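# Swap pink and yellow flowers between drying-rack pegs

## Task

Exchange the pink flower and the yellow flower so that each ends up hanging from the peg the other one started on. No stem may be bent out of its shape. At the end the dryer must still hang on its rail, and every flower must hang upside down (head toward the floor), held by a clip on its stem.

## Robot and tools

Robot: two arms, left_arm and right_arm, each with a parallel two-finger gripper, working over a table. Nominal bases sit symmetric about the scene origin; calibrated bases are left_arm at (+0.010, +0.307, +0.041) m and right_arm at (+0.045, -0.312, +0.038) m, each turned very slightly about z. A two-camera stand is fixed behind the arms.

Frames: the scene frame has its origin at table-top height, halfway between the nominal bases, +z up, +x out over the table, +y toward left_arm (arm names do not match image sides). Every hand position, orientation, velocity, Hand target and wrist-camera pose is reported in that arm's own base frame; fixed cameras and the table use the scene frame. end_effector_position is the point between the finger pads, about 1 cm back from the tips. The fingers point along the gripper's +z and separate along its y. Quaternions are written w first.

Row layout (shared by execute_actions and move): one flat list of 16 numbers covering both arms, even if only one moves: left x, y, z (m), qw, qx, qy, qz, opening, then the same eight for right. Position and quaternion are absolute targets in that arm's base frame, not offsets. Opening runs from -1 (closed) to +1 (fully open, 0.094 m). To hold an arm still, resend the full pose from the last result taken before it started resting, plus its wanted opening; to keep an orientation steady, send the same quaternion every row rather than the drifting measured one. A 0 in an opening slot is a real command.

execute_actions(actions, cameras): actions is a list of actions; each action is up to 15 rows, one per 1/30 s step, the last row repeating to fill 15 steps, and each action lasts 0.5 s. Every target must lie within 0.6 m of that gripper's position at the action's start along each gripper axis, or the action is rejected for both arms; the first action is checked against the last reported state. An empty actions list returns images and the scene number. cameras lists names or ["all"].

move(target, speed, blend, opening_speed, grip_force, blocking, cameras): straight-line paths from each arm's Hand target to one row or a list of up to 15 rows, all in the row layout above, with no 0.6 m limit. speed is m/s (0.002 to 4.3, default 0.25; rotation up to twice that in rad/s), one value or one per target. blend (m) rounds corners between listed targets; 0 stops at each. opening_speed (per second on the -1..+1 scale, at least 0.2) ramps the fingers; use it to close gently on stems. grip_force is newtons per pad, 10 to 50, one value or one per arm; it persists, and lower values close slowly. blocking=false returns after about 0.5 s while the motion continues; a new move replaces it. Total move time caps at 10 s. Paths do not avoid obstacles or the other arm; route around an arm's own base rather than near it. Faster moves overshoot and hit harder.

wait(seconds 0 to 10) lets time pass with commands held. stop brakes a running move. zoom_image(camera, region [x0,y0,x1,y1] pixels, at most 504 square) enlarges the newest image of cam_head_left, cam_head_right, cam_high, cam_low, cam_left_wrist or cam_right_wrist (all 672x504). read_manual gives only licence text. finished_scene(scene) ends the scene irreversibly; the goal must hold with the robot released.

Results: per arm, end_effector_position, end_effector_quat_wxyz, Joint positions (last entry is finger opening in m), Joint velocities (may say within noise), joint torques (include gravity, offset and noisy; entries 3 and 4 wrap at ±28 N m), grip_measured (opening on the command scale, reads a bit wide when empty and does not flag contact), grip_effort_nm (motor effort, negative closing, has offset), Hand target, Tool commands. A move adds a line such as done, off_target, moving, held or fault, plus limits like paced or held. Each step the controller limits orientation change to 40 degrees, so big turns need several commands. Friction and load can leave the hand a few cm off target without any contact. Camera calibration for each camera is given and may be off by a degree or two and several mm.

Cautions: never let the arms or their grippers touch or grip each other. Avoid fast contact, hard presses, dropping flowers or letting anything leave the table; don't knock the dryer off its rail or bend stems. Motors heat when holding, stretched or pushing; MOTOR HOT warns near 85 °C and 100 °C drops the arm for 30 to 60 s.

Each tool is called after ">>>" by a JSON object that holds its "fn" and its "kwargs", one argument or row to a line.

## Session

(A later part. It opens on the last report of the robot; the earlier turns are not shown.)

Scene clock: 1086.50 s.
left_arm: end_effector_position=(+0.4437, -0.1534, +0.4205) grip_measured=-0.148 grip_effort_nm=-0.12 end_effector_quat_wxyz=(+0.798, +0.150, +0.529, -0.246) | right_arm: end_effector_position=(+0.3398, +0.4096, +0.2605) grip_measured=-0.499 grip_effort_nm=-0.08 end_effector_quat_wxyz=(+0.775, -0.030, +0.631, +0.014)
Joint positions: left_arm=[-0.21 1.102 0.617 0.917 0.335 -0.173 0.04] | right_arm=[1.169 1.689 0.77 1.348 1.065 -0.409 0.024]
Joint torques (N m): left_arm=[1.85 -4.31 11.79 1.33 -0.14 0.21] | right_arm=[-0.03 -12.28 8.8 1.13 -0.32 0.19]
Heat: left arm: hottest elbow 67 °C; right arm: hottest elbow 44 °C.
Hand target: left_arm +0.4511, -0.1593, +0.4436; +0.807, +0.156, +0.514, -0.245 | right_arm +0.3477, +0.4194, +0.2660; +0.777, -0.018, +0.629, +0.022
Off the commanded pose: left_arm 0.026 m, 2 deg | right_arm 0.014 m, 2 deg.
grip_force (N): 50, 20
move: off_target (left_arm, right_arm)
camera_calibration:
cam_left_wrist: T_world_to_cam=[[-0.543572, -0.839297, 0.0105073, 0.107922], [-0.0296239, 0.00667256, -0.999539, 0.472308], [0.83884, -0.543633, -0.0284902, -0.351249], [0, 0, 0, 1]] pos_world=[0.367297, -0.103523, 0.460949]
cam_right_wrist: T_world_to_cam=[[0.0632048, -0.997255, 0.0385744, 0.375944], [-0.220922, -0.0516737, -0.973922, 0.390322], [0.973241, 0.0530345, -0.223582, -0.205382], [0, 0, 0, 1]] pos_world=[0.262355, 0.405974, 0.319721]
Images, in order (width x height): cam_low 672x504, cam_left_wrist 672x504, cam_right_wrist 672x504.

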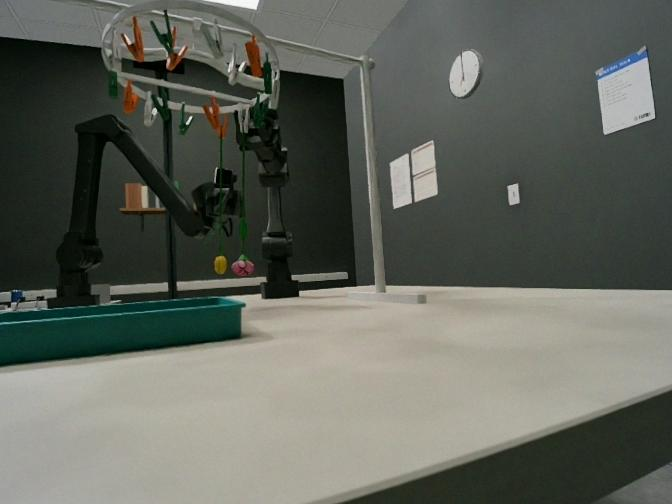

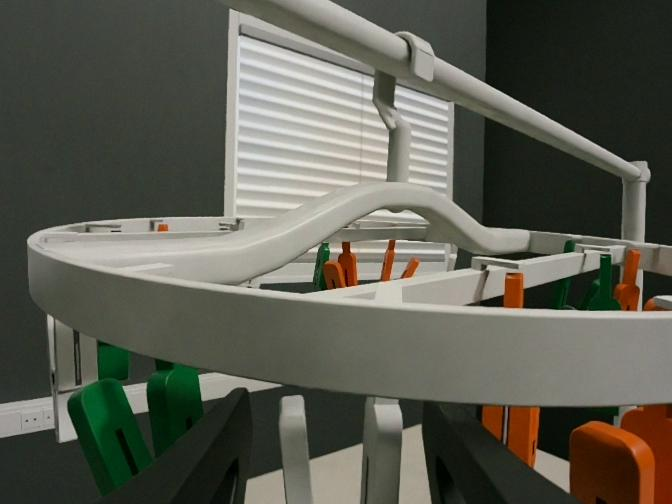

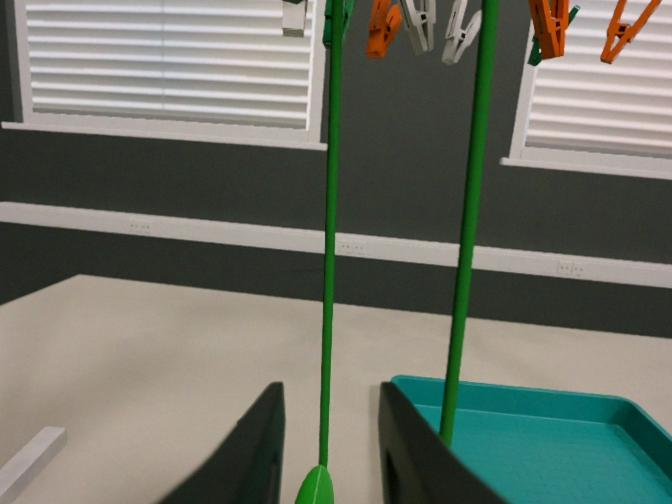

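>>> {"fn": "move", "kwargs": {
  "target": [
    [0.4527, -0.1599, 0.4440, 0.80718, 0.15575, 0.51423, -0.24447, -0.62, 0.348, 0.420, 0.266, 0.77683, -0.01812, 0.62906, 0.02237, -0.5]
  ],
  "speed": 0.08,
  "opening_speed": 0.5,
  "cameras": ["cam_low", "cam_right_wrist", "cam_left_wrist"]
}}

>>> {"fn": "zoom_image", "kwargs": {
  "camera": "cam_low",
  "region": [210, 90, 280, 160]
}}

Scene clock: 1091.37 s.
left_arm: end_effector_position=(+0.4441, -0.1535, +0.4218) grip_measured=-0.616 grip_effort_nm=-0.73 end_effector_quat_wxyz=(+0.799, +0.150, +0.528, -0.246) | right_arm: end_effector_position=(+0.3398, +0.4096, +0.2605) grip_measured=-0.499 grip_effort_nm=-0.08 end_effector_quat_wxyz=(+0.775, -0.030, +0.631, +0.014)
Joint positions: left_arm=[-0.21 1.102 0.62 0.917 0.335 -0.172 0.018] | right_arm=[1.169 1.689 0.77 1.348 1.065 -0.409 0.024]
Joint velocities: left_arm=[-0.005 0.005 0.007 0.007 -0.095 -0.022 0.006] | right_arm=[within noise]
Joint torques (N m): left_arm=[1.44 -4.48 11.81 1.35 -0.11 0.17] | right_arm=[0.09 -12.28 8.9 1.07 -0.32 0.19]
Heat: left arm: hottest elbow 68 °C; right arm: hottest elbow 44 °C.
Hand target: left_arm +0.4513, -0.1595, +0.4435; +0.807, +0.156, +0.514, -0.245 | right_arm +0.3477, +0.4194, +0.2660; +0.777, -0.018, +0.629, +0.022
Off the commanded pose: left_arm 0.025 m, 2 deg | right_arm 0.014 m, 2 deg.
grip_force (N): 50, 20
move: off_target (left_arm, right_arm)
camera_calibration:
cam_left_wrist: T_world_to_cam=[[-0.543017, -0.839674, 0.00894404, 0.108415], [-0.0268417, 0.00671076, -0.999617, 0.472426], [0.839293, -0.543049, -0.0261823, -0.352615], [0, 0, 0, 1]] pos_world=[0.367499, -0.103625, 0.462043]
cam_right_wrist: T_world_to_cam=[[0.0632048, -0.997255, 0.0385744, 0.375944], [-0.220922, -0.0516737, -0.973922, 0.390322], [0.973241, 0.0530345, -0.223582, -0.205382], [0, 0, 0, 1]] pos_world=[0.262355, 0.405974, 0.319721]
Images, in order (width x height): cam_low 672x504, cam_left_wrist 672x504, cam_right_wrist 672x504.

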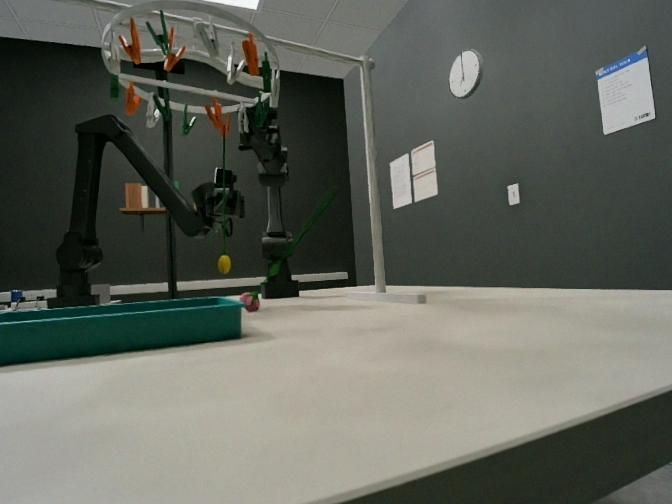

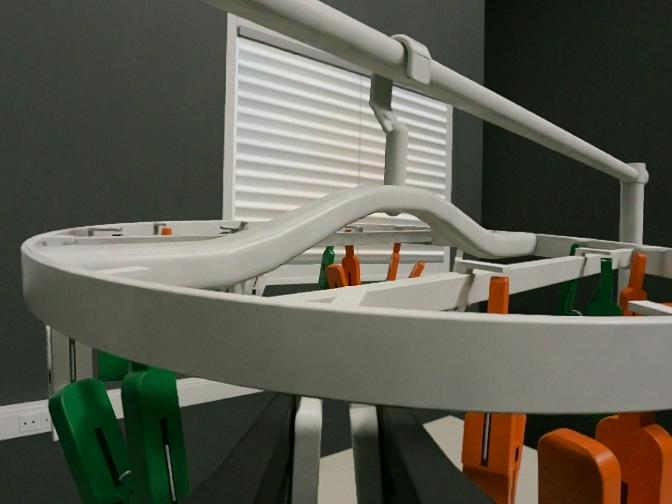

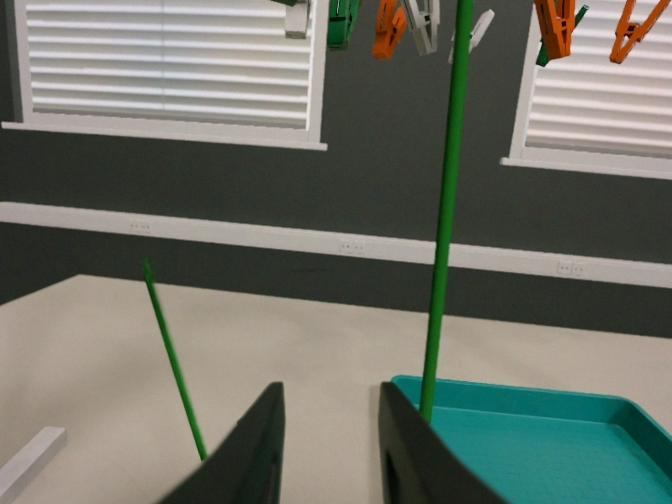

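Scaled by 7.200 from the camera's 672x504 image, which has a finer 960x720 frame.

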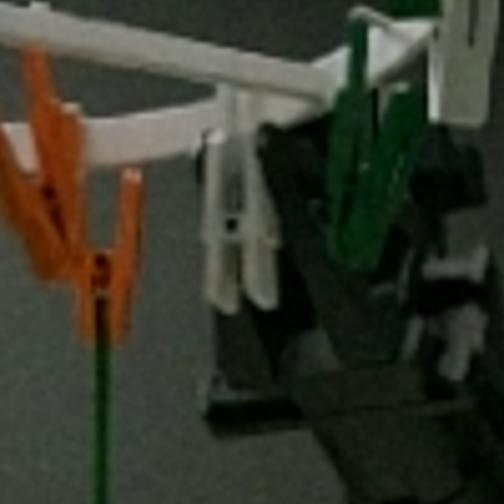

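>>> {"fn": "wait", "kwargs": {
  "seconds": 0.5,
  "cameras": ["all"]
}}

Scene clock: 1094.60 s.
left_arm: end_effector_position=(+0.4441, -0.1535, +0.4219) grip_measured=-0.616 grip_effort_nm=-0.64 end_effector_quat_wxyz=(+0.799, +0.150, +0.528, -0.246) | right_arm: end_effector_position=(+0.3398, +0.4096, +0.2605) grip_measured=-0.499 grip_effort_nm=-0.08 end_effector_quat_wxyz=(+0.775, -0.030, +0.631, +0.014)
Joint positions: left_arm=[-0.21 1.102 0.62 0.917 0.334 -0.172 0.018] | right_arm=[1.169 1.689 0.77 1.348 1.065 -0.409 0.024]
Joint torques (N m): left_arm=[1.9 -4.37 11.77 1.31 -0.11 0.17] | right_arm=[0.15 -12.45 8.84 1.11 -0.32 0.21]
Heat: left arm: hottest elbow 68 °C; right arm: hottest elbow 44 °C.
Hand target: left_arm +0.4512, -0.1594, +0.4436; +0.807, +0.156, +0.514, -0.245 | right_arm +0.3477, +0.4194, +0.2660; +0.777, -0.018, +0.629, +0.022
Tool commands: left_gripper/opening=-0.62 right_gripper/opening=-0.5
Off the commanded pose: left_arm 0.025 m, 2 deg | right_arm 0.014 m, 2 deg.
grip_force (N): 50, 20
wait: 0.50 s; at rest from the start
camera_calibration:
cam_left_wrist: T_world_to_cam=[[-0.542531, -0.83999, 0.00874139, 0.108296], [-0.0267349, 0.00686492, -0.999619, 0.472403], [0.83961, -0.542558, -0.0261815, -0.352682], [0, 0, 0, 1]] pos_world=[0.367499, -0.103626, 0.462043]
cam_right_wrist: T_world_to_cam=[[0.0632048, -0.997255, 0.0385744, 0.375944], [-0.220922, -0.0516737, -0.973922, 0.390322], [0.973241, 0.0530345, -0.223582, -0.205382], [0, 0, 0, 1]] pos_world=[0.262355, 0.405974, 0.319721]

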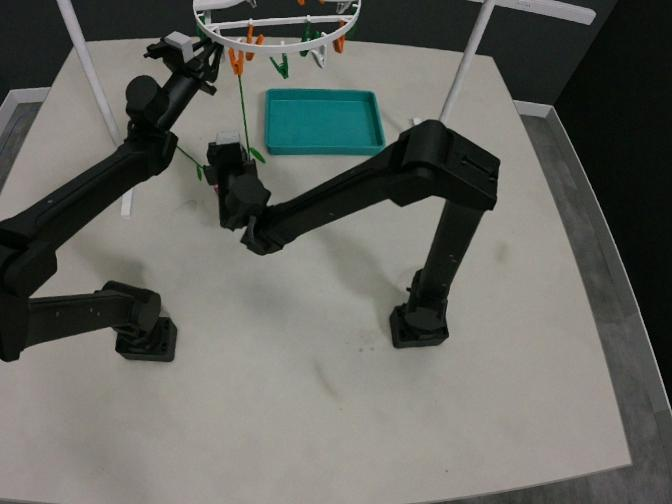

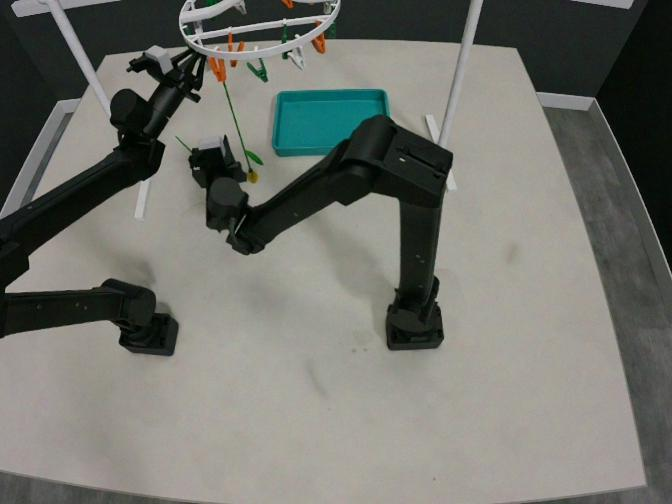

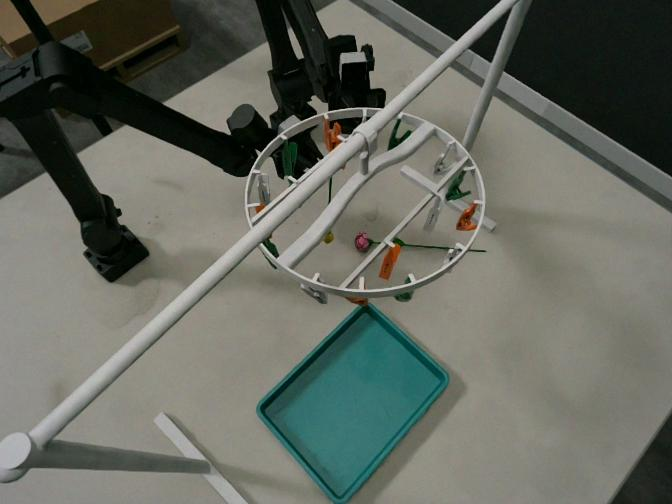

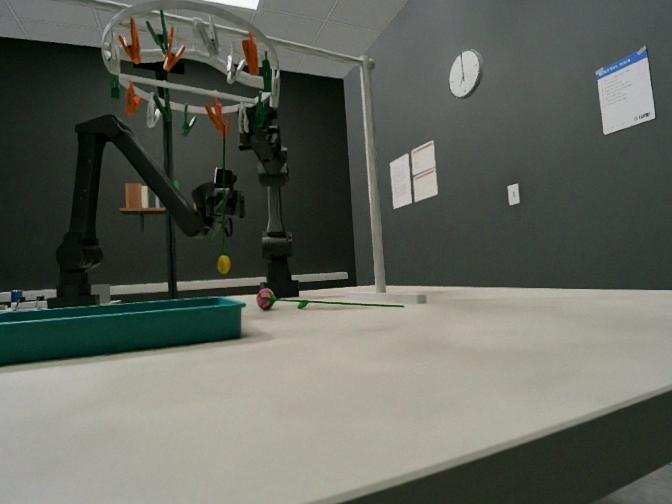

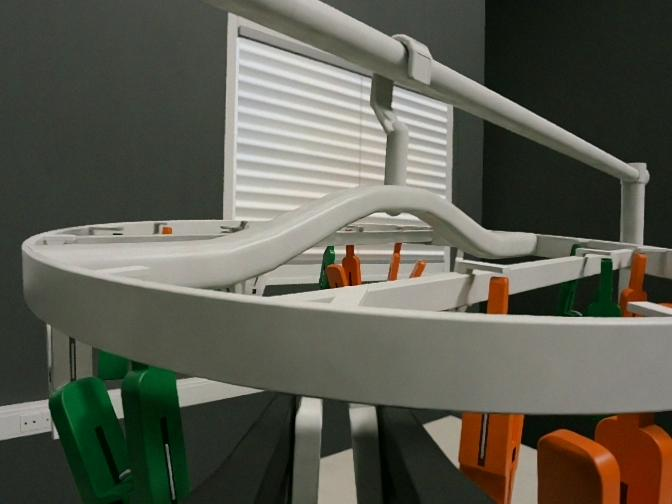

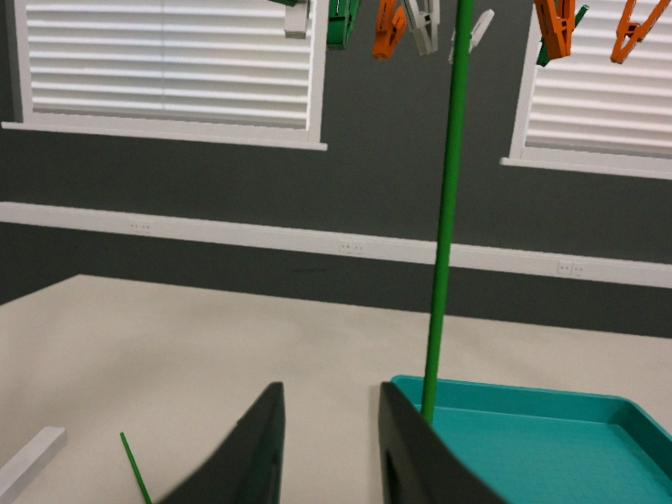

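>>> {"fn": "move", "kwargs": {
  "target": [
    [0.4527, -0.1599, 0.4440, 0.80718, 0.15575, 0.51423, -0.24447, -0.12, 0.250, 0.400, 0.258, 0.77683, -0.01812, 0.62906, 0.02237, -0.5],
    [0.375, -0.106, 0.410, 0.80718, 0.15575, 0.51423, -0.24447, -0.12, 0.250, 0.300, 0.300, 0.76137, -0.21161, 0.53312, 0.30221, -0.5]
  ],
  "speed": 0.15,
  "opening_speed": 0.6,
  "cameras": ["cam_low", "cam_left_wrist", "cam_high"]
}}

Scene clock: 1129.73 s.
left_arm: end_effector_position=(+0.3792, -0.1101, +0.4017) grip_measured=-0.122 grip_effort_nm=0.05 end_effector_quat_wxyz=(+0.799, +0.157, +0.525, -0.245) | right_arm: end_effector_position=(+0.2489, +0.3047, +0.3053) grip_measured=-0.499 grip_effort_nm=-0.08 end_effector_quat_wxyz=(+0.766, -0.215, +0.526, +0.301)
Joint positions: left_arm=[-0.085 0.896 0.438 0.919 0.459 -0.223 0.041] | right_arm=[0.974 1.08 0.259 1.192 0.198 -0.09 0.024]
Joint torques (N m): left_arm=[3.37 -3.55 8.1 2.45 0.03 -0.06] | right_arm=[-0.21 -3.72 5.83 1.43 -0.12 0.19]
Heat: left arm: hottest elbow 65 °C; right arm: hottest elbow 44 °C.
Hand target: left_arm +0.3750, -0.1061, +0.4100; +0.807, +0.156, +0.514, -0.244 | right_arm +0.2500, +0.3001, +0.2999; +0.762, -0.212, +0.533, +0.302
Off the commanded pose: left_arm 0.010 m, 2 deg | right_arm 0.007 m, 1 deg.
grip_force (N): 50, 20
move: done
camera_calibration:
cam_left_wrist: T_world_to_cam=[[-0.549203, -0.835679, -0.00412949, 0.11779], [-0.0182956, 0.0169637, -0.999689, 0.448147], [0.835489, -0.548956, -0.0246057, -0.274949], [0, 0, 0, 1]] pos_world=[0.302607, -0.0601023, 0.441728]
Images, in order (width x height): cam_high 672x504, cam_low 672x504, cam_left_wrist 672x504.

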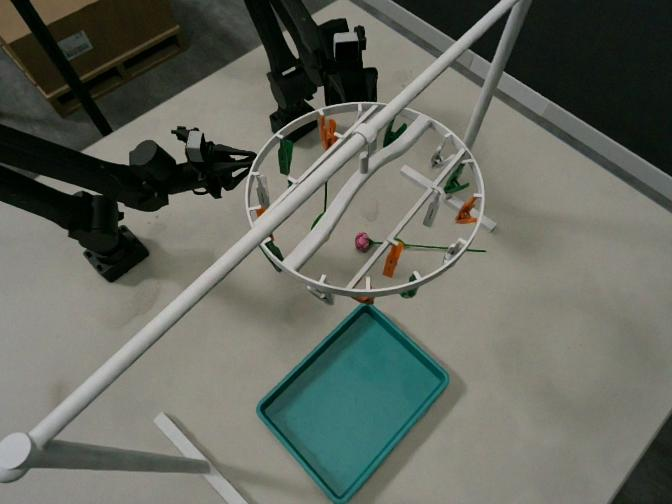

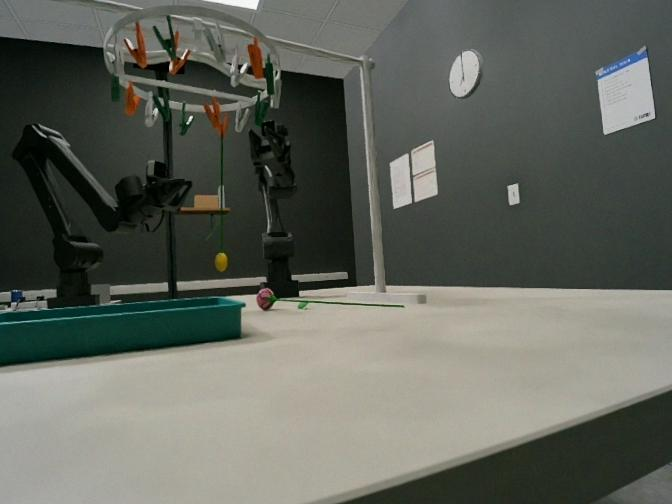

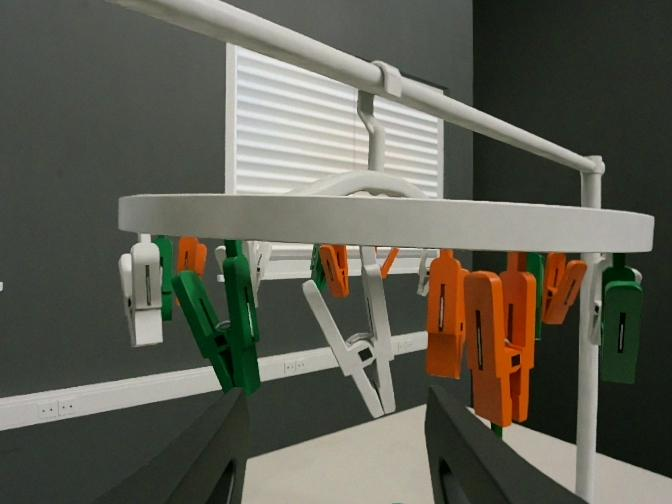

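>>> {"fn": "move", "kwargs": {
  "target": [
    [0.340, -0.030, 0.370, 0.64279, 0.0, 0.76604, 0.0, -0.12, 0.280, 0.215, 0.370, 0.78390, -0.19823, 0.49940, 0.31115, -0.08],
    [0.460, 0.040, 0.300, 0.41260, -0.19616, 0.88483, 0.09147, -0.2, 0.359, 0.147, 0.412, 0.78390, -0.19823, 0.49940, 0.31115, -0.08],
    [0.600, 0.040, 0.130, 0.20047, -0.36810, 0.90425, 0.08160, -0.2, 0.359, 0.147, 0.412, 0.78390, -0.19823, 0.49940, 0.31115, -0.08]
  ],
  "speed": 0.3,
  "blend": [0.05, 0.05, 0],
  "cameras": ["all"]
}}

Scene clock: 1146.57 s.
left_arm: end_effector_position=(+0.5827, +0.0352, +0.1152) grip_measured=-0.198 grip_effort_nm=-0.12 end_effector_quat_wxyz=(+0.187, -0.357, +0.911, +0.089) | right_arm: end_effector_position=(+0.3510, +0.1488, +0.3820) grip_measured=-0.081 grip_effort_nm=0.08 end_effector_quat_wxyz=(+0.769, -0.199, +0.522, +0.311)
Joint positions: left_arm=[-0.029 1.761 1.373 -0.897 -0.309 -0.733 0.038] | right_arm=[0.168 0.882 0.386 0.949 -0.534 0.263 0.043]
Joint torques (N m): left_arm=[3.19 -13.39 11.36 0.5 -0.08 -0.06] | right_arm=[-0.03 -0.79 12.34 2.21 0.1 0.19]
Heat: left arm: hottest elbow 67 °C; right arm: hottest elbow 44 °C.
Hand target: left_arm +0.5991, +0.0401, +0.1303; +0.201, -0.368, +0.904, +0.081 | right_arm +0.3572, +0.1465, +0.4113; +0.784, -0.198, +0.500, +0.311
Off the commanded pose: left_arm 0.023 m, 2 deg | right_arm 0.031 m, 3 deg.
grip_force (N): 50, 20
move: off_target (left_arm, right_arm); blend cut to 0 m at target 2; target 2's new opening was sent with left_arm's hand 0.030 m and 3 deg from that target
camera_calibration:
cam_left_wrist: T_world_to_cam=[[0.676261, -0.735681, -0.0380178, -0.363918], [-0.735639, -0.677141, 0.0177529, 0.488271], [-0.0388039, 0.0159618, -0.999119, 0.229538], [0, 0, 0, 1]] pos_world=[0.614202, 0.0592364, 0.206832]
cam_right_wrist: T_world_to_cam=[[0.687967, -0.725697, -0.00814703, -0.131491], [-0.0361507, -0.023055, -0.99908, 0.438066], [0.724841, 0.687629, -0.0420955, -0.251888], [0, 0, 0, 1]] pos_world=[0.288877, 0.0878821, 0.425988]

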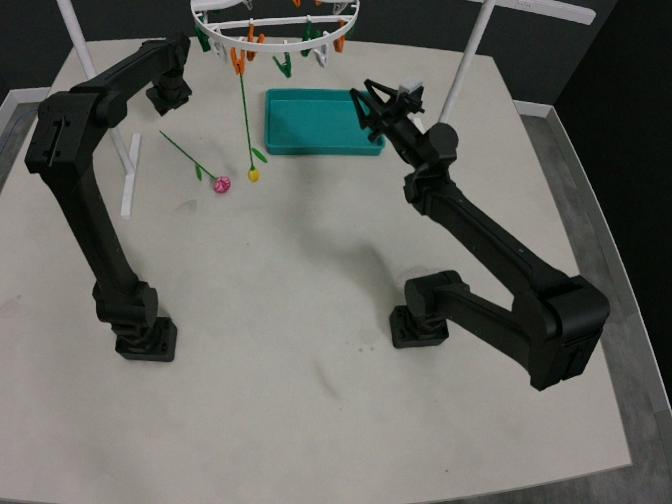

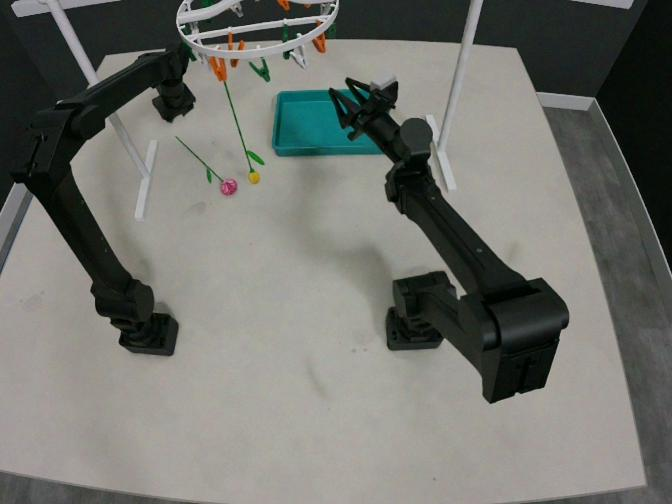

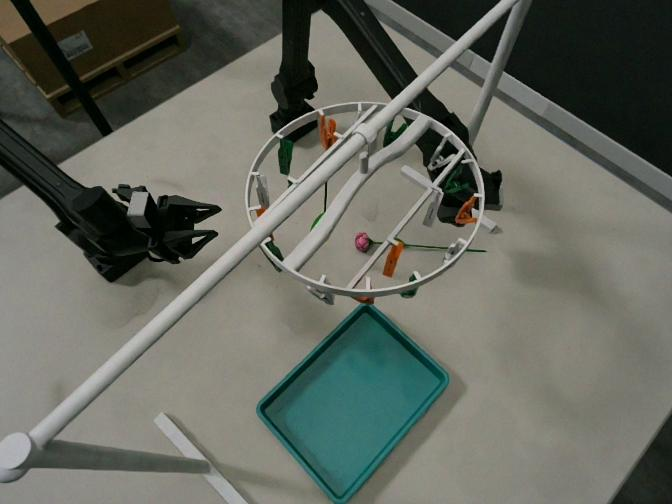

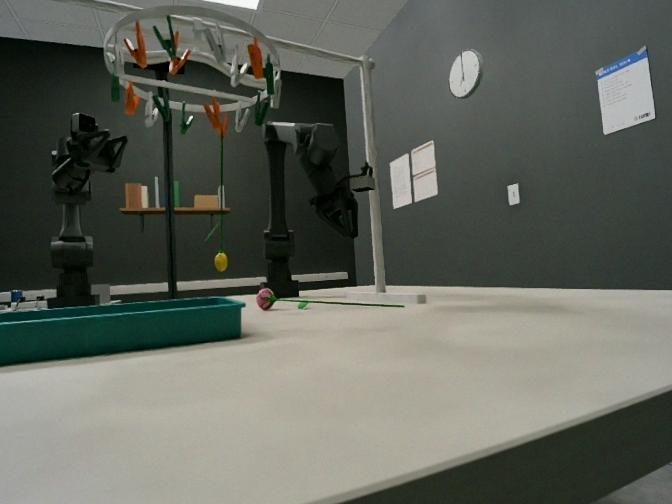

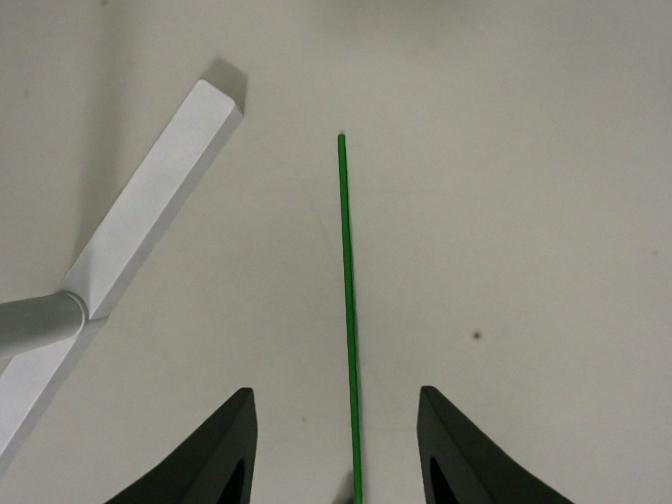

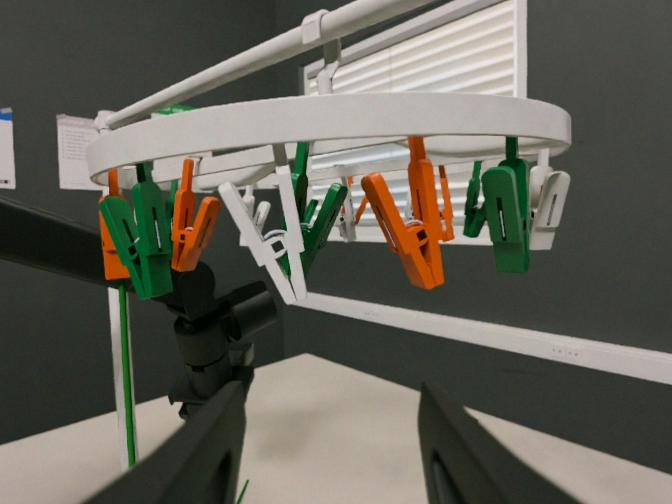

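>>> {"fn": "move", "kwargs": {
  "target": [0.607, 0.0495, 0.020, 0.19879, -0.38618, 0.89668, 0.08561, -0.2, 0.359, 0.147, 0.412, 0.78390, -0.19823, 0.49940, 0.31115, -0.08],
  "speed": 0.12,
  "cameras": ["cam_left_wrist", "cam_low", "cam_head_left"]
}}

>>> {"fn": "zoom_image", "kwargs": {
  "camera": "cam_low",
  "region": [280, 200, 430, 312]
}}

Scene clock: 1169.63 s.
left_arm: end_effector_position=(+0.6030, +0.0431, +0.0248) grip_measured=-0.198 grip_effort_nm=-0.12 end_effector_quat_wxyz=(+0.195, -0.377, +0.901, +0.086) | right_arm: end_effector_position=(+0.3510, +0.1488, +0.3820) grip_measured=-0.081 grip_effort_nm=0.08 end_effector_quat_wxyz=(+0.769, -0.199, +0.522, +0.311)
Joint positions: left_arm=[-0.016 1.912 1.327 -0.684 -0.311 -0.76 0.038] | right_arm=[0.168 0.882 0.386 0.949 -0.534 0.263 0.043]
Joint torques (N m): left_arm=[3.25 -14.39 7.36 1.65 -0.28 -0.07] | right_arm=[-0.26 -0.91 12.33 2.22 0.1 0.2]
Heat: left arm: hottest elbow 66 °C; right arm: hottest elbow 49 °C.
Hand target: left_arm +0.6068, +0.0494, +0.0200; +0.199, -0.386, +0.897, +0.086 | right_arm +0.3572, +0.1465, +0.4113; +0.784, -0.198, +0.500, +0.311
Off the commanded pose: left_arm 0.009 m, 1 deg | right_arm 0.031 m, 3 deg.
grip_force (N): 50, 20
move: off_target (right_arm)
camera_calibration:
cam_left_wrist: T_world_to_cam=[[0.705187, -0.708794, -0.0179748, -0.394289], [-0.708839, -0.705354, 0.00484132, 0.495495], [-0.0161101, 0.00932719, -0.999827, 0.12645], [0, 0, 0, 1]] pos_world=[0.631311, 0.0688502, 0.116942]
Images, in order (width x height): cam_head_left 672x504, cam_low 672x504, cam_left_wrist 672x504.

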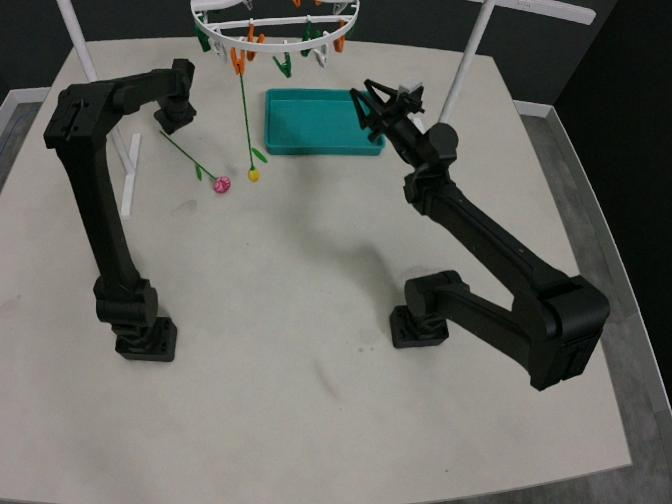

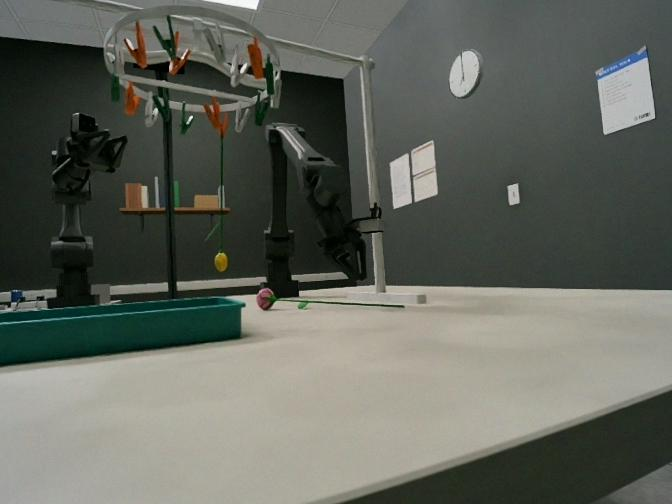

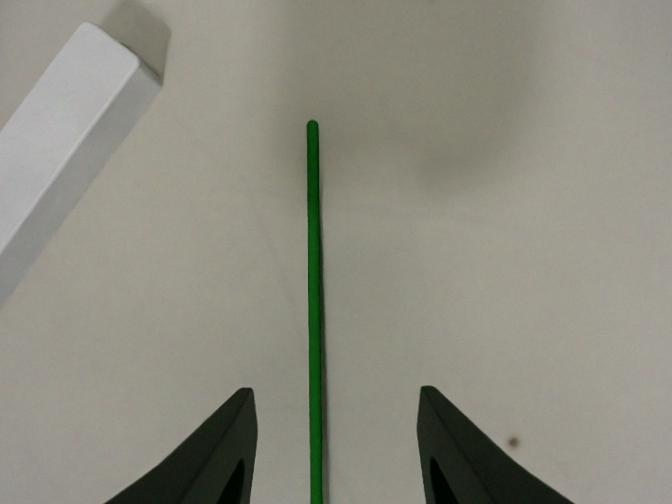

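Scaled by 3.360 from the camera's 672x504 image, which has a finer 960x720 frame.

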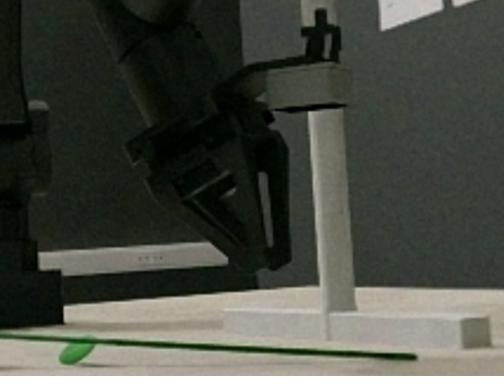

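>>> {"fn": "move", "kwargs": {
  "target": [0.5995, 0.056, -0.008, 0.19879, -0.38618, 0.89668, 0.08561, -0.2, 0.359, 0.147, 0.412, 0.78390, -0.19823, 0.49940, 0.31115, -0.08],
  "speed": 0.08,
  "cameras": ["cam_left_wrist", "cam_low"]
}}

>>> {"fn": "zoom_image", "kwargs": {
  "camera": "cam_low",
  "region": [300, 230, 420, 320]
}}

Scene clock: 1181.80 s.
left_arm: end_effector_position=(+0.5970, +0.0503, -0.0011) grip_measured=-0.198 grip_effort_nm=-0.12 end_effector_quat_wxyz=(+0.198, -0.382, +0.899, +0.085) | right_arm: end_effector_position=(+0.3510, +0.1488, +0.3820) grip_measured=-0.081 grip_effort_nm=0.08 end_effector_quat_wxyz=(+0.769, -0.199, +0.522, +0.311)
Joint positions: left_arm=[-0.004 1.937 1.283 -0.607 -0.311 -0.76 0.038] | right_arm=[0.168 0.882 0.386 0.949 -0.534 0.263 0.043]
Joint torques (N m): left_arm=[3.25 -14.15 6.91 1.66 -0.15 0.07] | right_arm=[-0.15 -0.85 12.34 2.25 0.11 0.19]
Heat: left arm: hottest elbow 63 °C; right arm: hottest elbow 51 °C.
Hand target: left_arm +0.5993, +0.0560, -0.0079; +0.199, -0.386, +0.897, +0.086 | right_arm +0.3572, +0.1465, +0.4113; +0.784, -0.198, +0.500, +0.311
Off the commanded pose: left_arm 0.009 m, 1 deg | right_arm 0.031 m, 3 deg.
grip_force (N): 50, 20
move: off_target (right_arm)
camera_calibration:
cam_left_wrist: T_world_to_cam=[[0.713644, -0.700397, -0.0124925, -0.390919], [-0.700456, -0.713695, -0.000484206, 0.491839], [-0.0085767, 0.009096, -0.999922, 0.0959956], [0, 0, 0, 1]] pos_world=[0.624312, 0.0763517, 0.0913427]
Images, in order (width x height): cam_low 672x504, cam_left_wrist 672x504.

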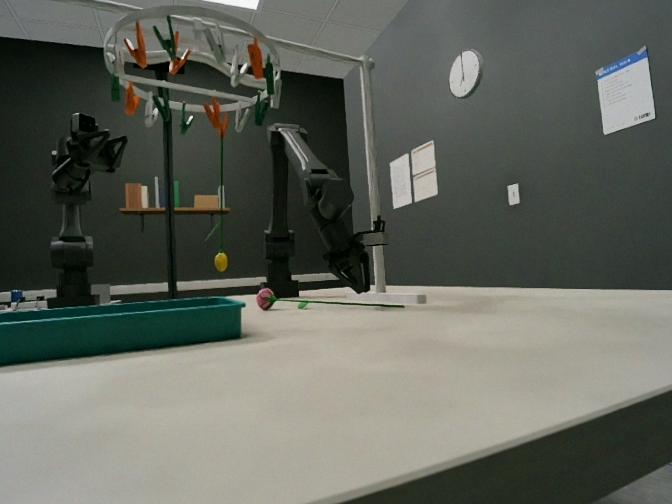

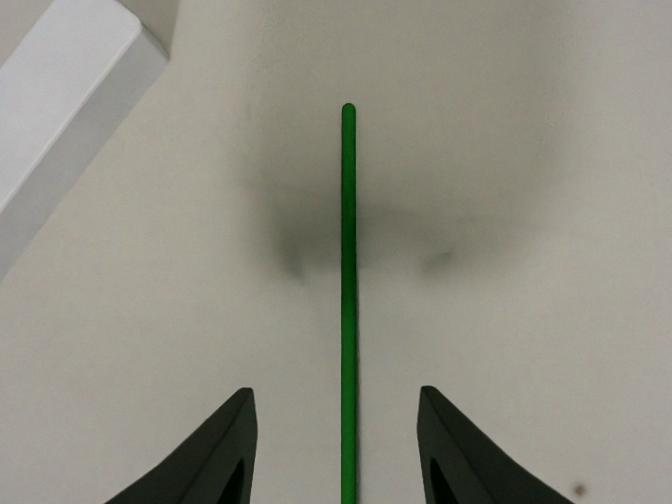

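Scaled by 4.200 from the camera's 672x504 image, which has a finer 960x720 frame.

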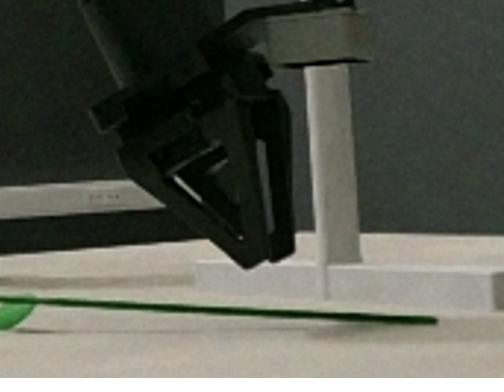

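>>> {"fn": "move", "kwargs": {
  "target": [
    [0.5995, 0.0545, -0.036, 0.19879, -0.38618, 0.89668, 0.08561, -0.2, 0.359, 0.147, 0.412, 0.78390, -0.19823, 0.49940, 0.31115, -0.08]
  ],
  "speed": 0.05,
  "grip_force": [20, 20],
  "cameras": ["cam_left_wrist", "cam_low"]
}}

>>> {"fn": "zoom_image", "kwargs": {
  "camera": "cam_low",
  "region": [320, 250, 400, 315]
}}

Scene clock: 1189.30 s.
left_arm: end_effector_position=(+0.5977, +0.0503, -0.0283) grip_measured=-0.198 grip_effort_nm=-0.12 end_effector_quat_wxyz=(+0.198, -0.382, +0.898, +0.085) | right_arm: end_effector_position=(+0.3510, +0.1488, +0.3820) grip_measured=-0.081 grip_effort_nm=0.08 end_effector_quat_wxyz=(+0.769, -0.199, +0.522, +0.311)
Joint positions: left_arm=[-0.004 1.983 1.269 -0.547 -0.311 -0.76 0.038] | right_arm=[0.168 0.882 0.386 0.949 -0.534 0.263 0.043]
Joint torques (N m): left_arm=[3.08 -14.27 6.58 1.65 -0.18 0.04] | right_arm=[-0.09 -0.67 12.31 2.25 0.08 0.17]
Heat: left arm: hottest elbow 62 °C; right arm: hottest elbow 52 °C.
Hand target: left_arm +0.5994, +0.0545, -0.0358; +0.199, -0.386, +0.897, +0.086 | right_arm +0.3572, +0.1465, +0.4113; +0.784, -0.198, +0.500, +0.311
Off the commanded pose: left_arm 0.009 m, 0 deg | right_arm 0.031 m, 3 deg.
grip_force (N): 20, 20
move: off_target (right_arm)
camera_calibration:
cam_left_wrist: T_world_to_cam=[[0.713649, -0.700401, -0.0119929, -0.391721], [-0.700459, -0.713692, -0.000974522, 0.492279], [-0.00787671, 0.00909603, -0.999928, 0.0683658], [0, 0, 0, 1]] pos_world=[0.624911, 0.0763517, 0.0641427]
Images, in order (width x height): cam_low 672x504, cam_left_wrist 672x504.

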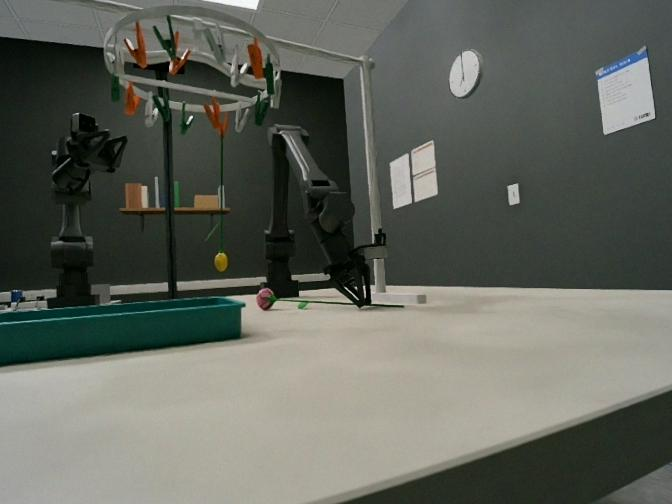

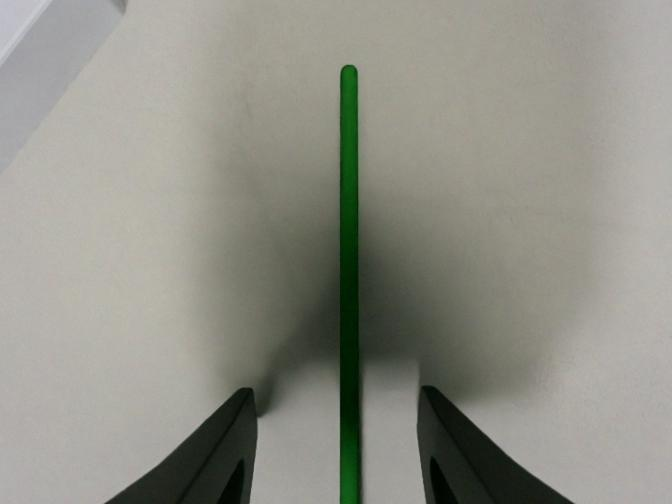

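Scaled by 6.300 from the camera's 672x504 image, which has a finer 960x720 frame.

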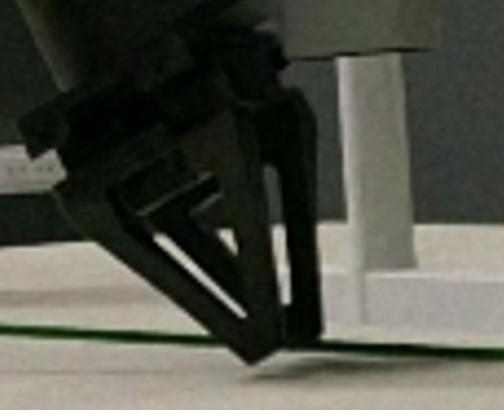

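>>> {"fn": "move", "kwargs": {
  "target": [
    [0.5995, 0.0545, -0.036, 0.19879, -0.38618, 0.89668, 0.08561, -1.0, 0.359, 0.147, 0.412, 0.78390, -0.19823, 0.49940, 0.31115, -0.08]
  ],
  "speed": 0.05,
  "cameras": ["cam_left_wrist", "cam_low"]
}}

>>> {"fn": "zoom_image", "kwargs": {
  "camera": "cam_low",
  "region": [320, 250, 400, 315]
}}

Scene clock: 1194.33 s.
left_arm: end_effector_position=(+0.5977, +0.0503, -0.0283) grip_measured=-0.929 grip_effort_nm=-0.49 end_effector_quat_wxyz=(+0.198, -0.382, +0.898, +0.085) | right_arm: end_effector_position=(+0.3510, +0.1488, +0.3820) grip_measured=-0.081 grip_effort_nm=0.07 end_effector_quat_wxyz=(+0.769, -0.199, +0.522, +0.311)
Joint positions: left_arm=[-0.004 1.983 1.269 -0.547 -0.311 -0.76 0.003] | right_arm=[0.168 0.882 0.386 0.949 -0.534 0.263 0.043]
Joint torques (N m): left_arm=[3.08 -14.27 6.6 1.66 -0.18 0.04] | right_arm=[-0.15 -0.79 12.33 2.22 0.11 0.19]
Heat: left arm: hottest elbow 62 °C; right arm: hottest elbow 53 °C.
Hand target: left_arm +0.5994, +0.0545, -0.0358; +0.199, -0.386, +0.897, +0.086 | right_arm +0.3572, +0.1465, +0.4113; +0.784, -0.198, +0.500, +0.311
Off the commanded pose: left_arm 0.009 m, 0 deg | right_arm 0.031 m, 3 deg.
grip_force (N): 20, 20
move: off_target (right_arm)
camera_calibration:
cam_left_wrist: T_world_to_cam=[[0.713649, -0.700401, -0.0119929, -0.391721], [-0.700459, -0.713692, -0.000974522, 0.492279], [-0.00787671, 0.00909603, -0.999928, 0.0683658], [0, 0, 0, 1]] pos_world=[0.624911, 0.0763517, 0.0641427]
Images, in order (width x height): cam_low 672x504, cam_left_wrist 672x504.

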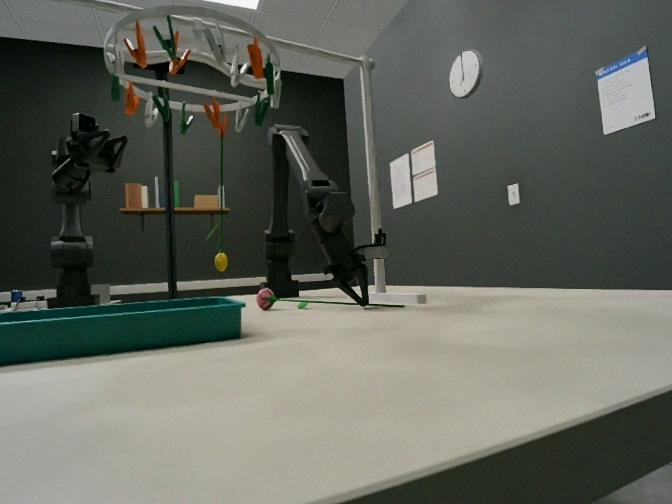

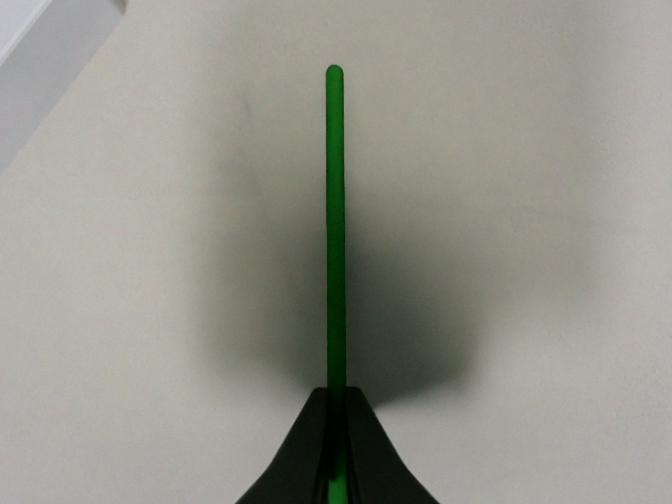

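Scaled by 6.300 from the camera's 672x504 image, which has a finer 960x720 frame.

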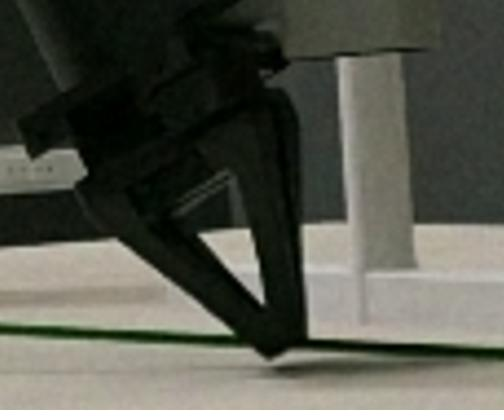

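>>> {"fn": "move", "kwargs": {
  "target": [
    [0.5960, 0.0530, 0.060, 0.19879, -0.38618, 0.89668, 0.08561, -1.0, 0.359, 0.147, 0.412, 0.78390, -0.19823, 0.49940, 0.31115, -0.08]
  ],
  "speed": 0.08,
  "cameras": ["cam_left_wrist", "cam_low", "cam_head_left"]
}}

Scene clock: 1237.50 s.
left_arm: end_effector_position=(+0.5754, +0.0503, +0.0317) grip_measured=-0.929 grip_effort_nm=-0.51 end_effector_quat_wxyz=(+0.174, -0.380, +0.904, +0.096) | right_arm: end_effector_position=(+0.3510, +0.1488, +0.3820) grip_measured=-0.081 grip_effort_nm=0.08 end_effector_quat_wxyz=(+0.769, -0.199, +0.522, +0.311)
Joint positions: left_arm=[-0.004 1.863 1.281 -0.734 -0.311 -0.76 0.003] | right_arm=[0.168 0.882 0.386 0.949 -0.534 0.263 0.043]
Joint torques (N m): left_arm=[2.9 -16.09 10.26 0.49 -0.21 0.01] | right_arm=[-0.09 -0.79 12.29 2.24 0.1 0.19]
Heat: left arm: hottest elbow 59 °C; right arm: hottest elbow 57 °C.
Hand target: left_arm +0.5948, +0.0530, +0.0604; +0.199, -0.386, +0.897, +0.086 | right_arm +0.3572, +0.1465, +0.4113; +0.784, -0.198, +0.500, +0.311
Off the commanded pose: left_arm 0.035 m, 3 deg | right_arm 0.031 m, 3 deg.
grip_force (N): 20, 20
move: off_target (left_arm, right_arm)
camera_calibration:
cam_left_wrist: T_world_to_cam=[[0.711906, -0.700378, -0.051578, -0.372907], [-0.699429, -0.713711, 0.0376175, 0.475002], [-0.0631583, 0.00929505, -0.99796, 0.159962], [0, 0, 0, 1]] pos_world=[0.607807, 0.0763514, 0.122534]
Images, in order (width x height): cam_head_left 672x504, cam_low 672x504, cam_left_wrist 672x504.

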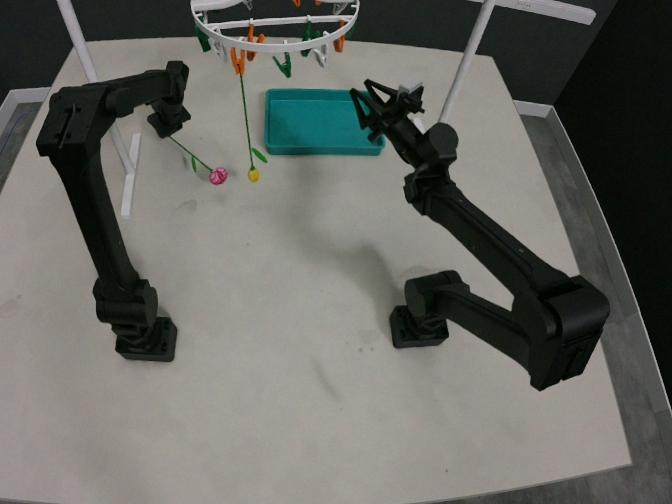

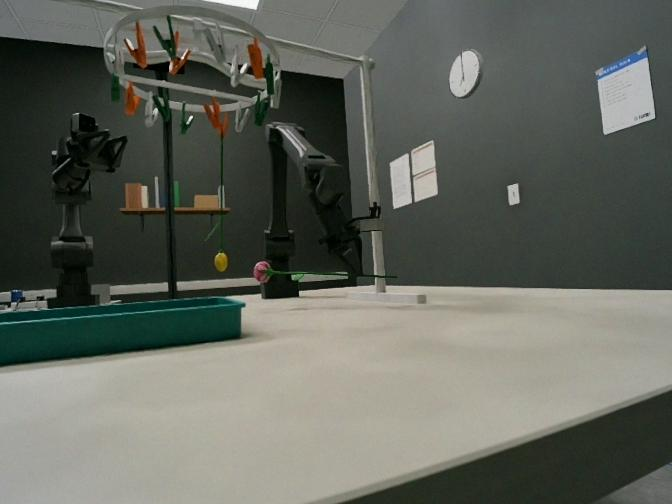

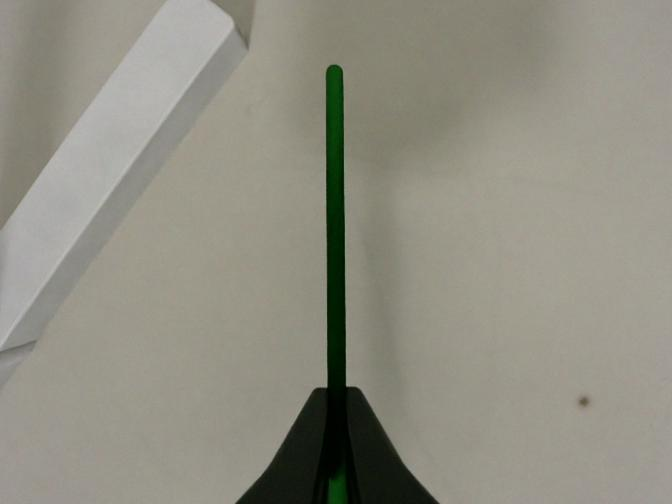

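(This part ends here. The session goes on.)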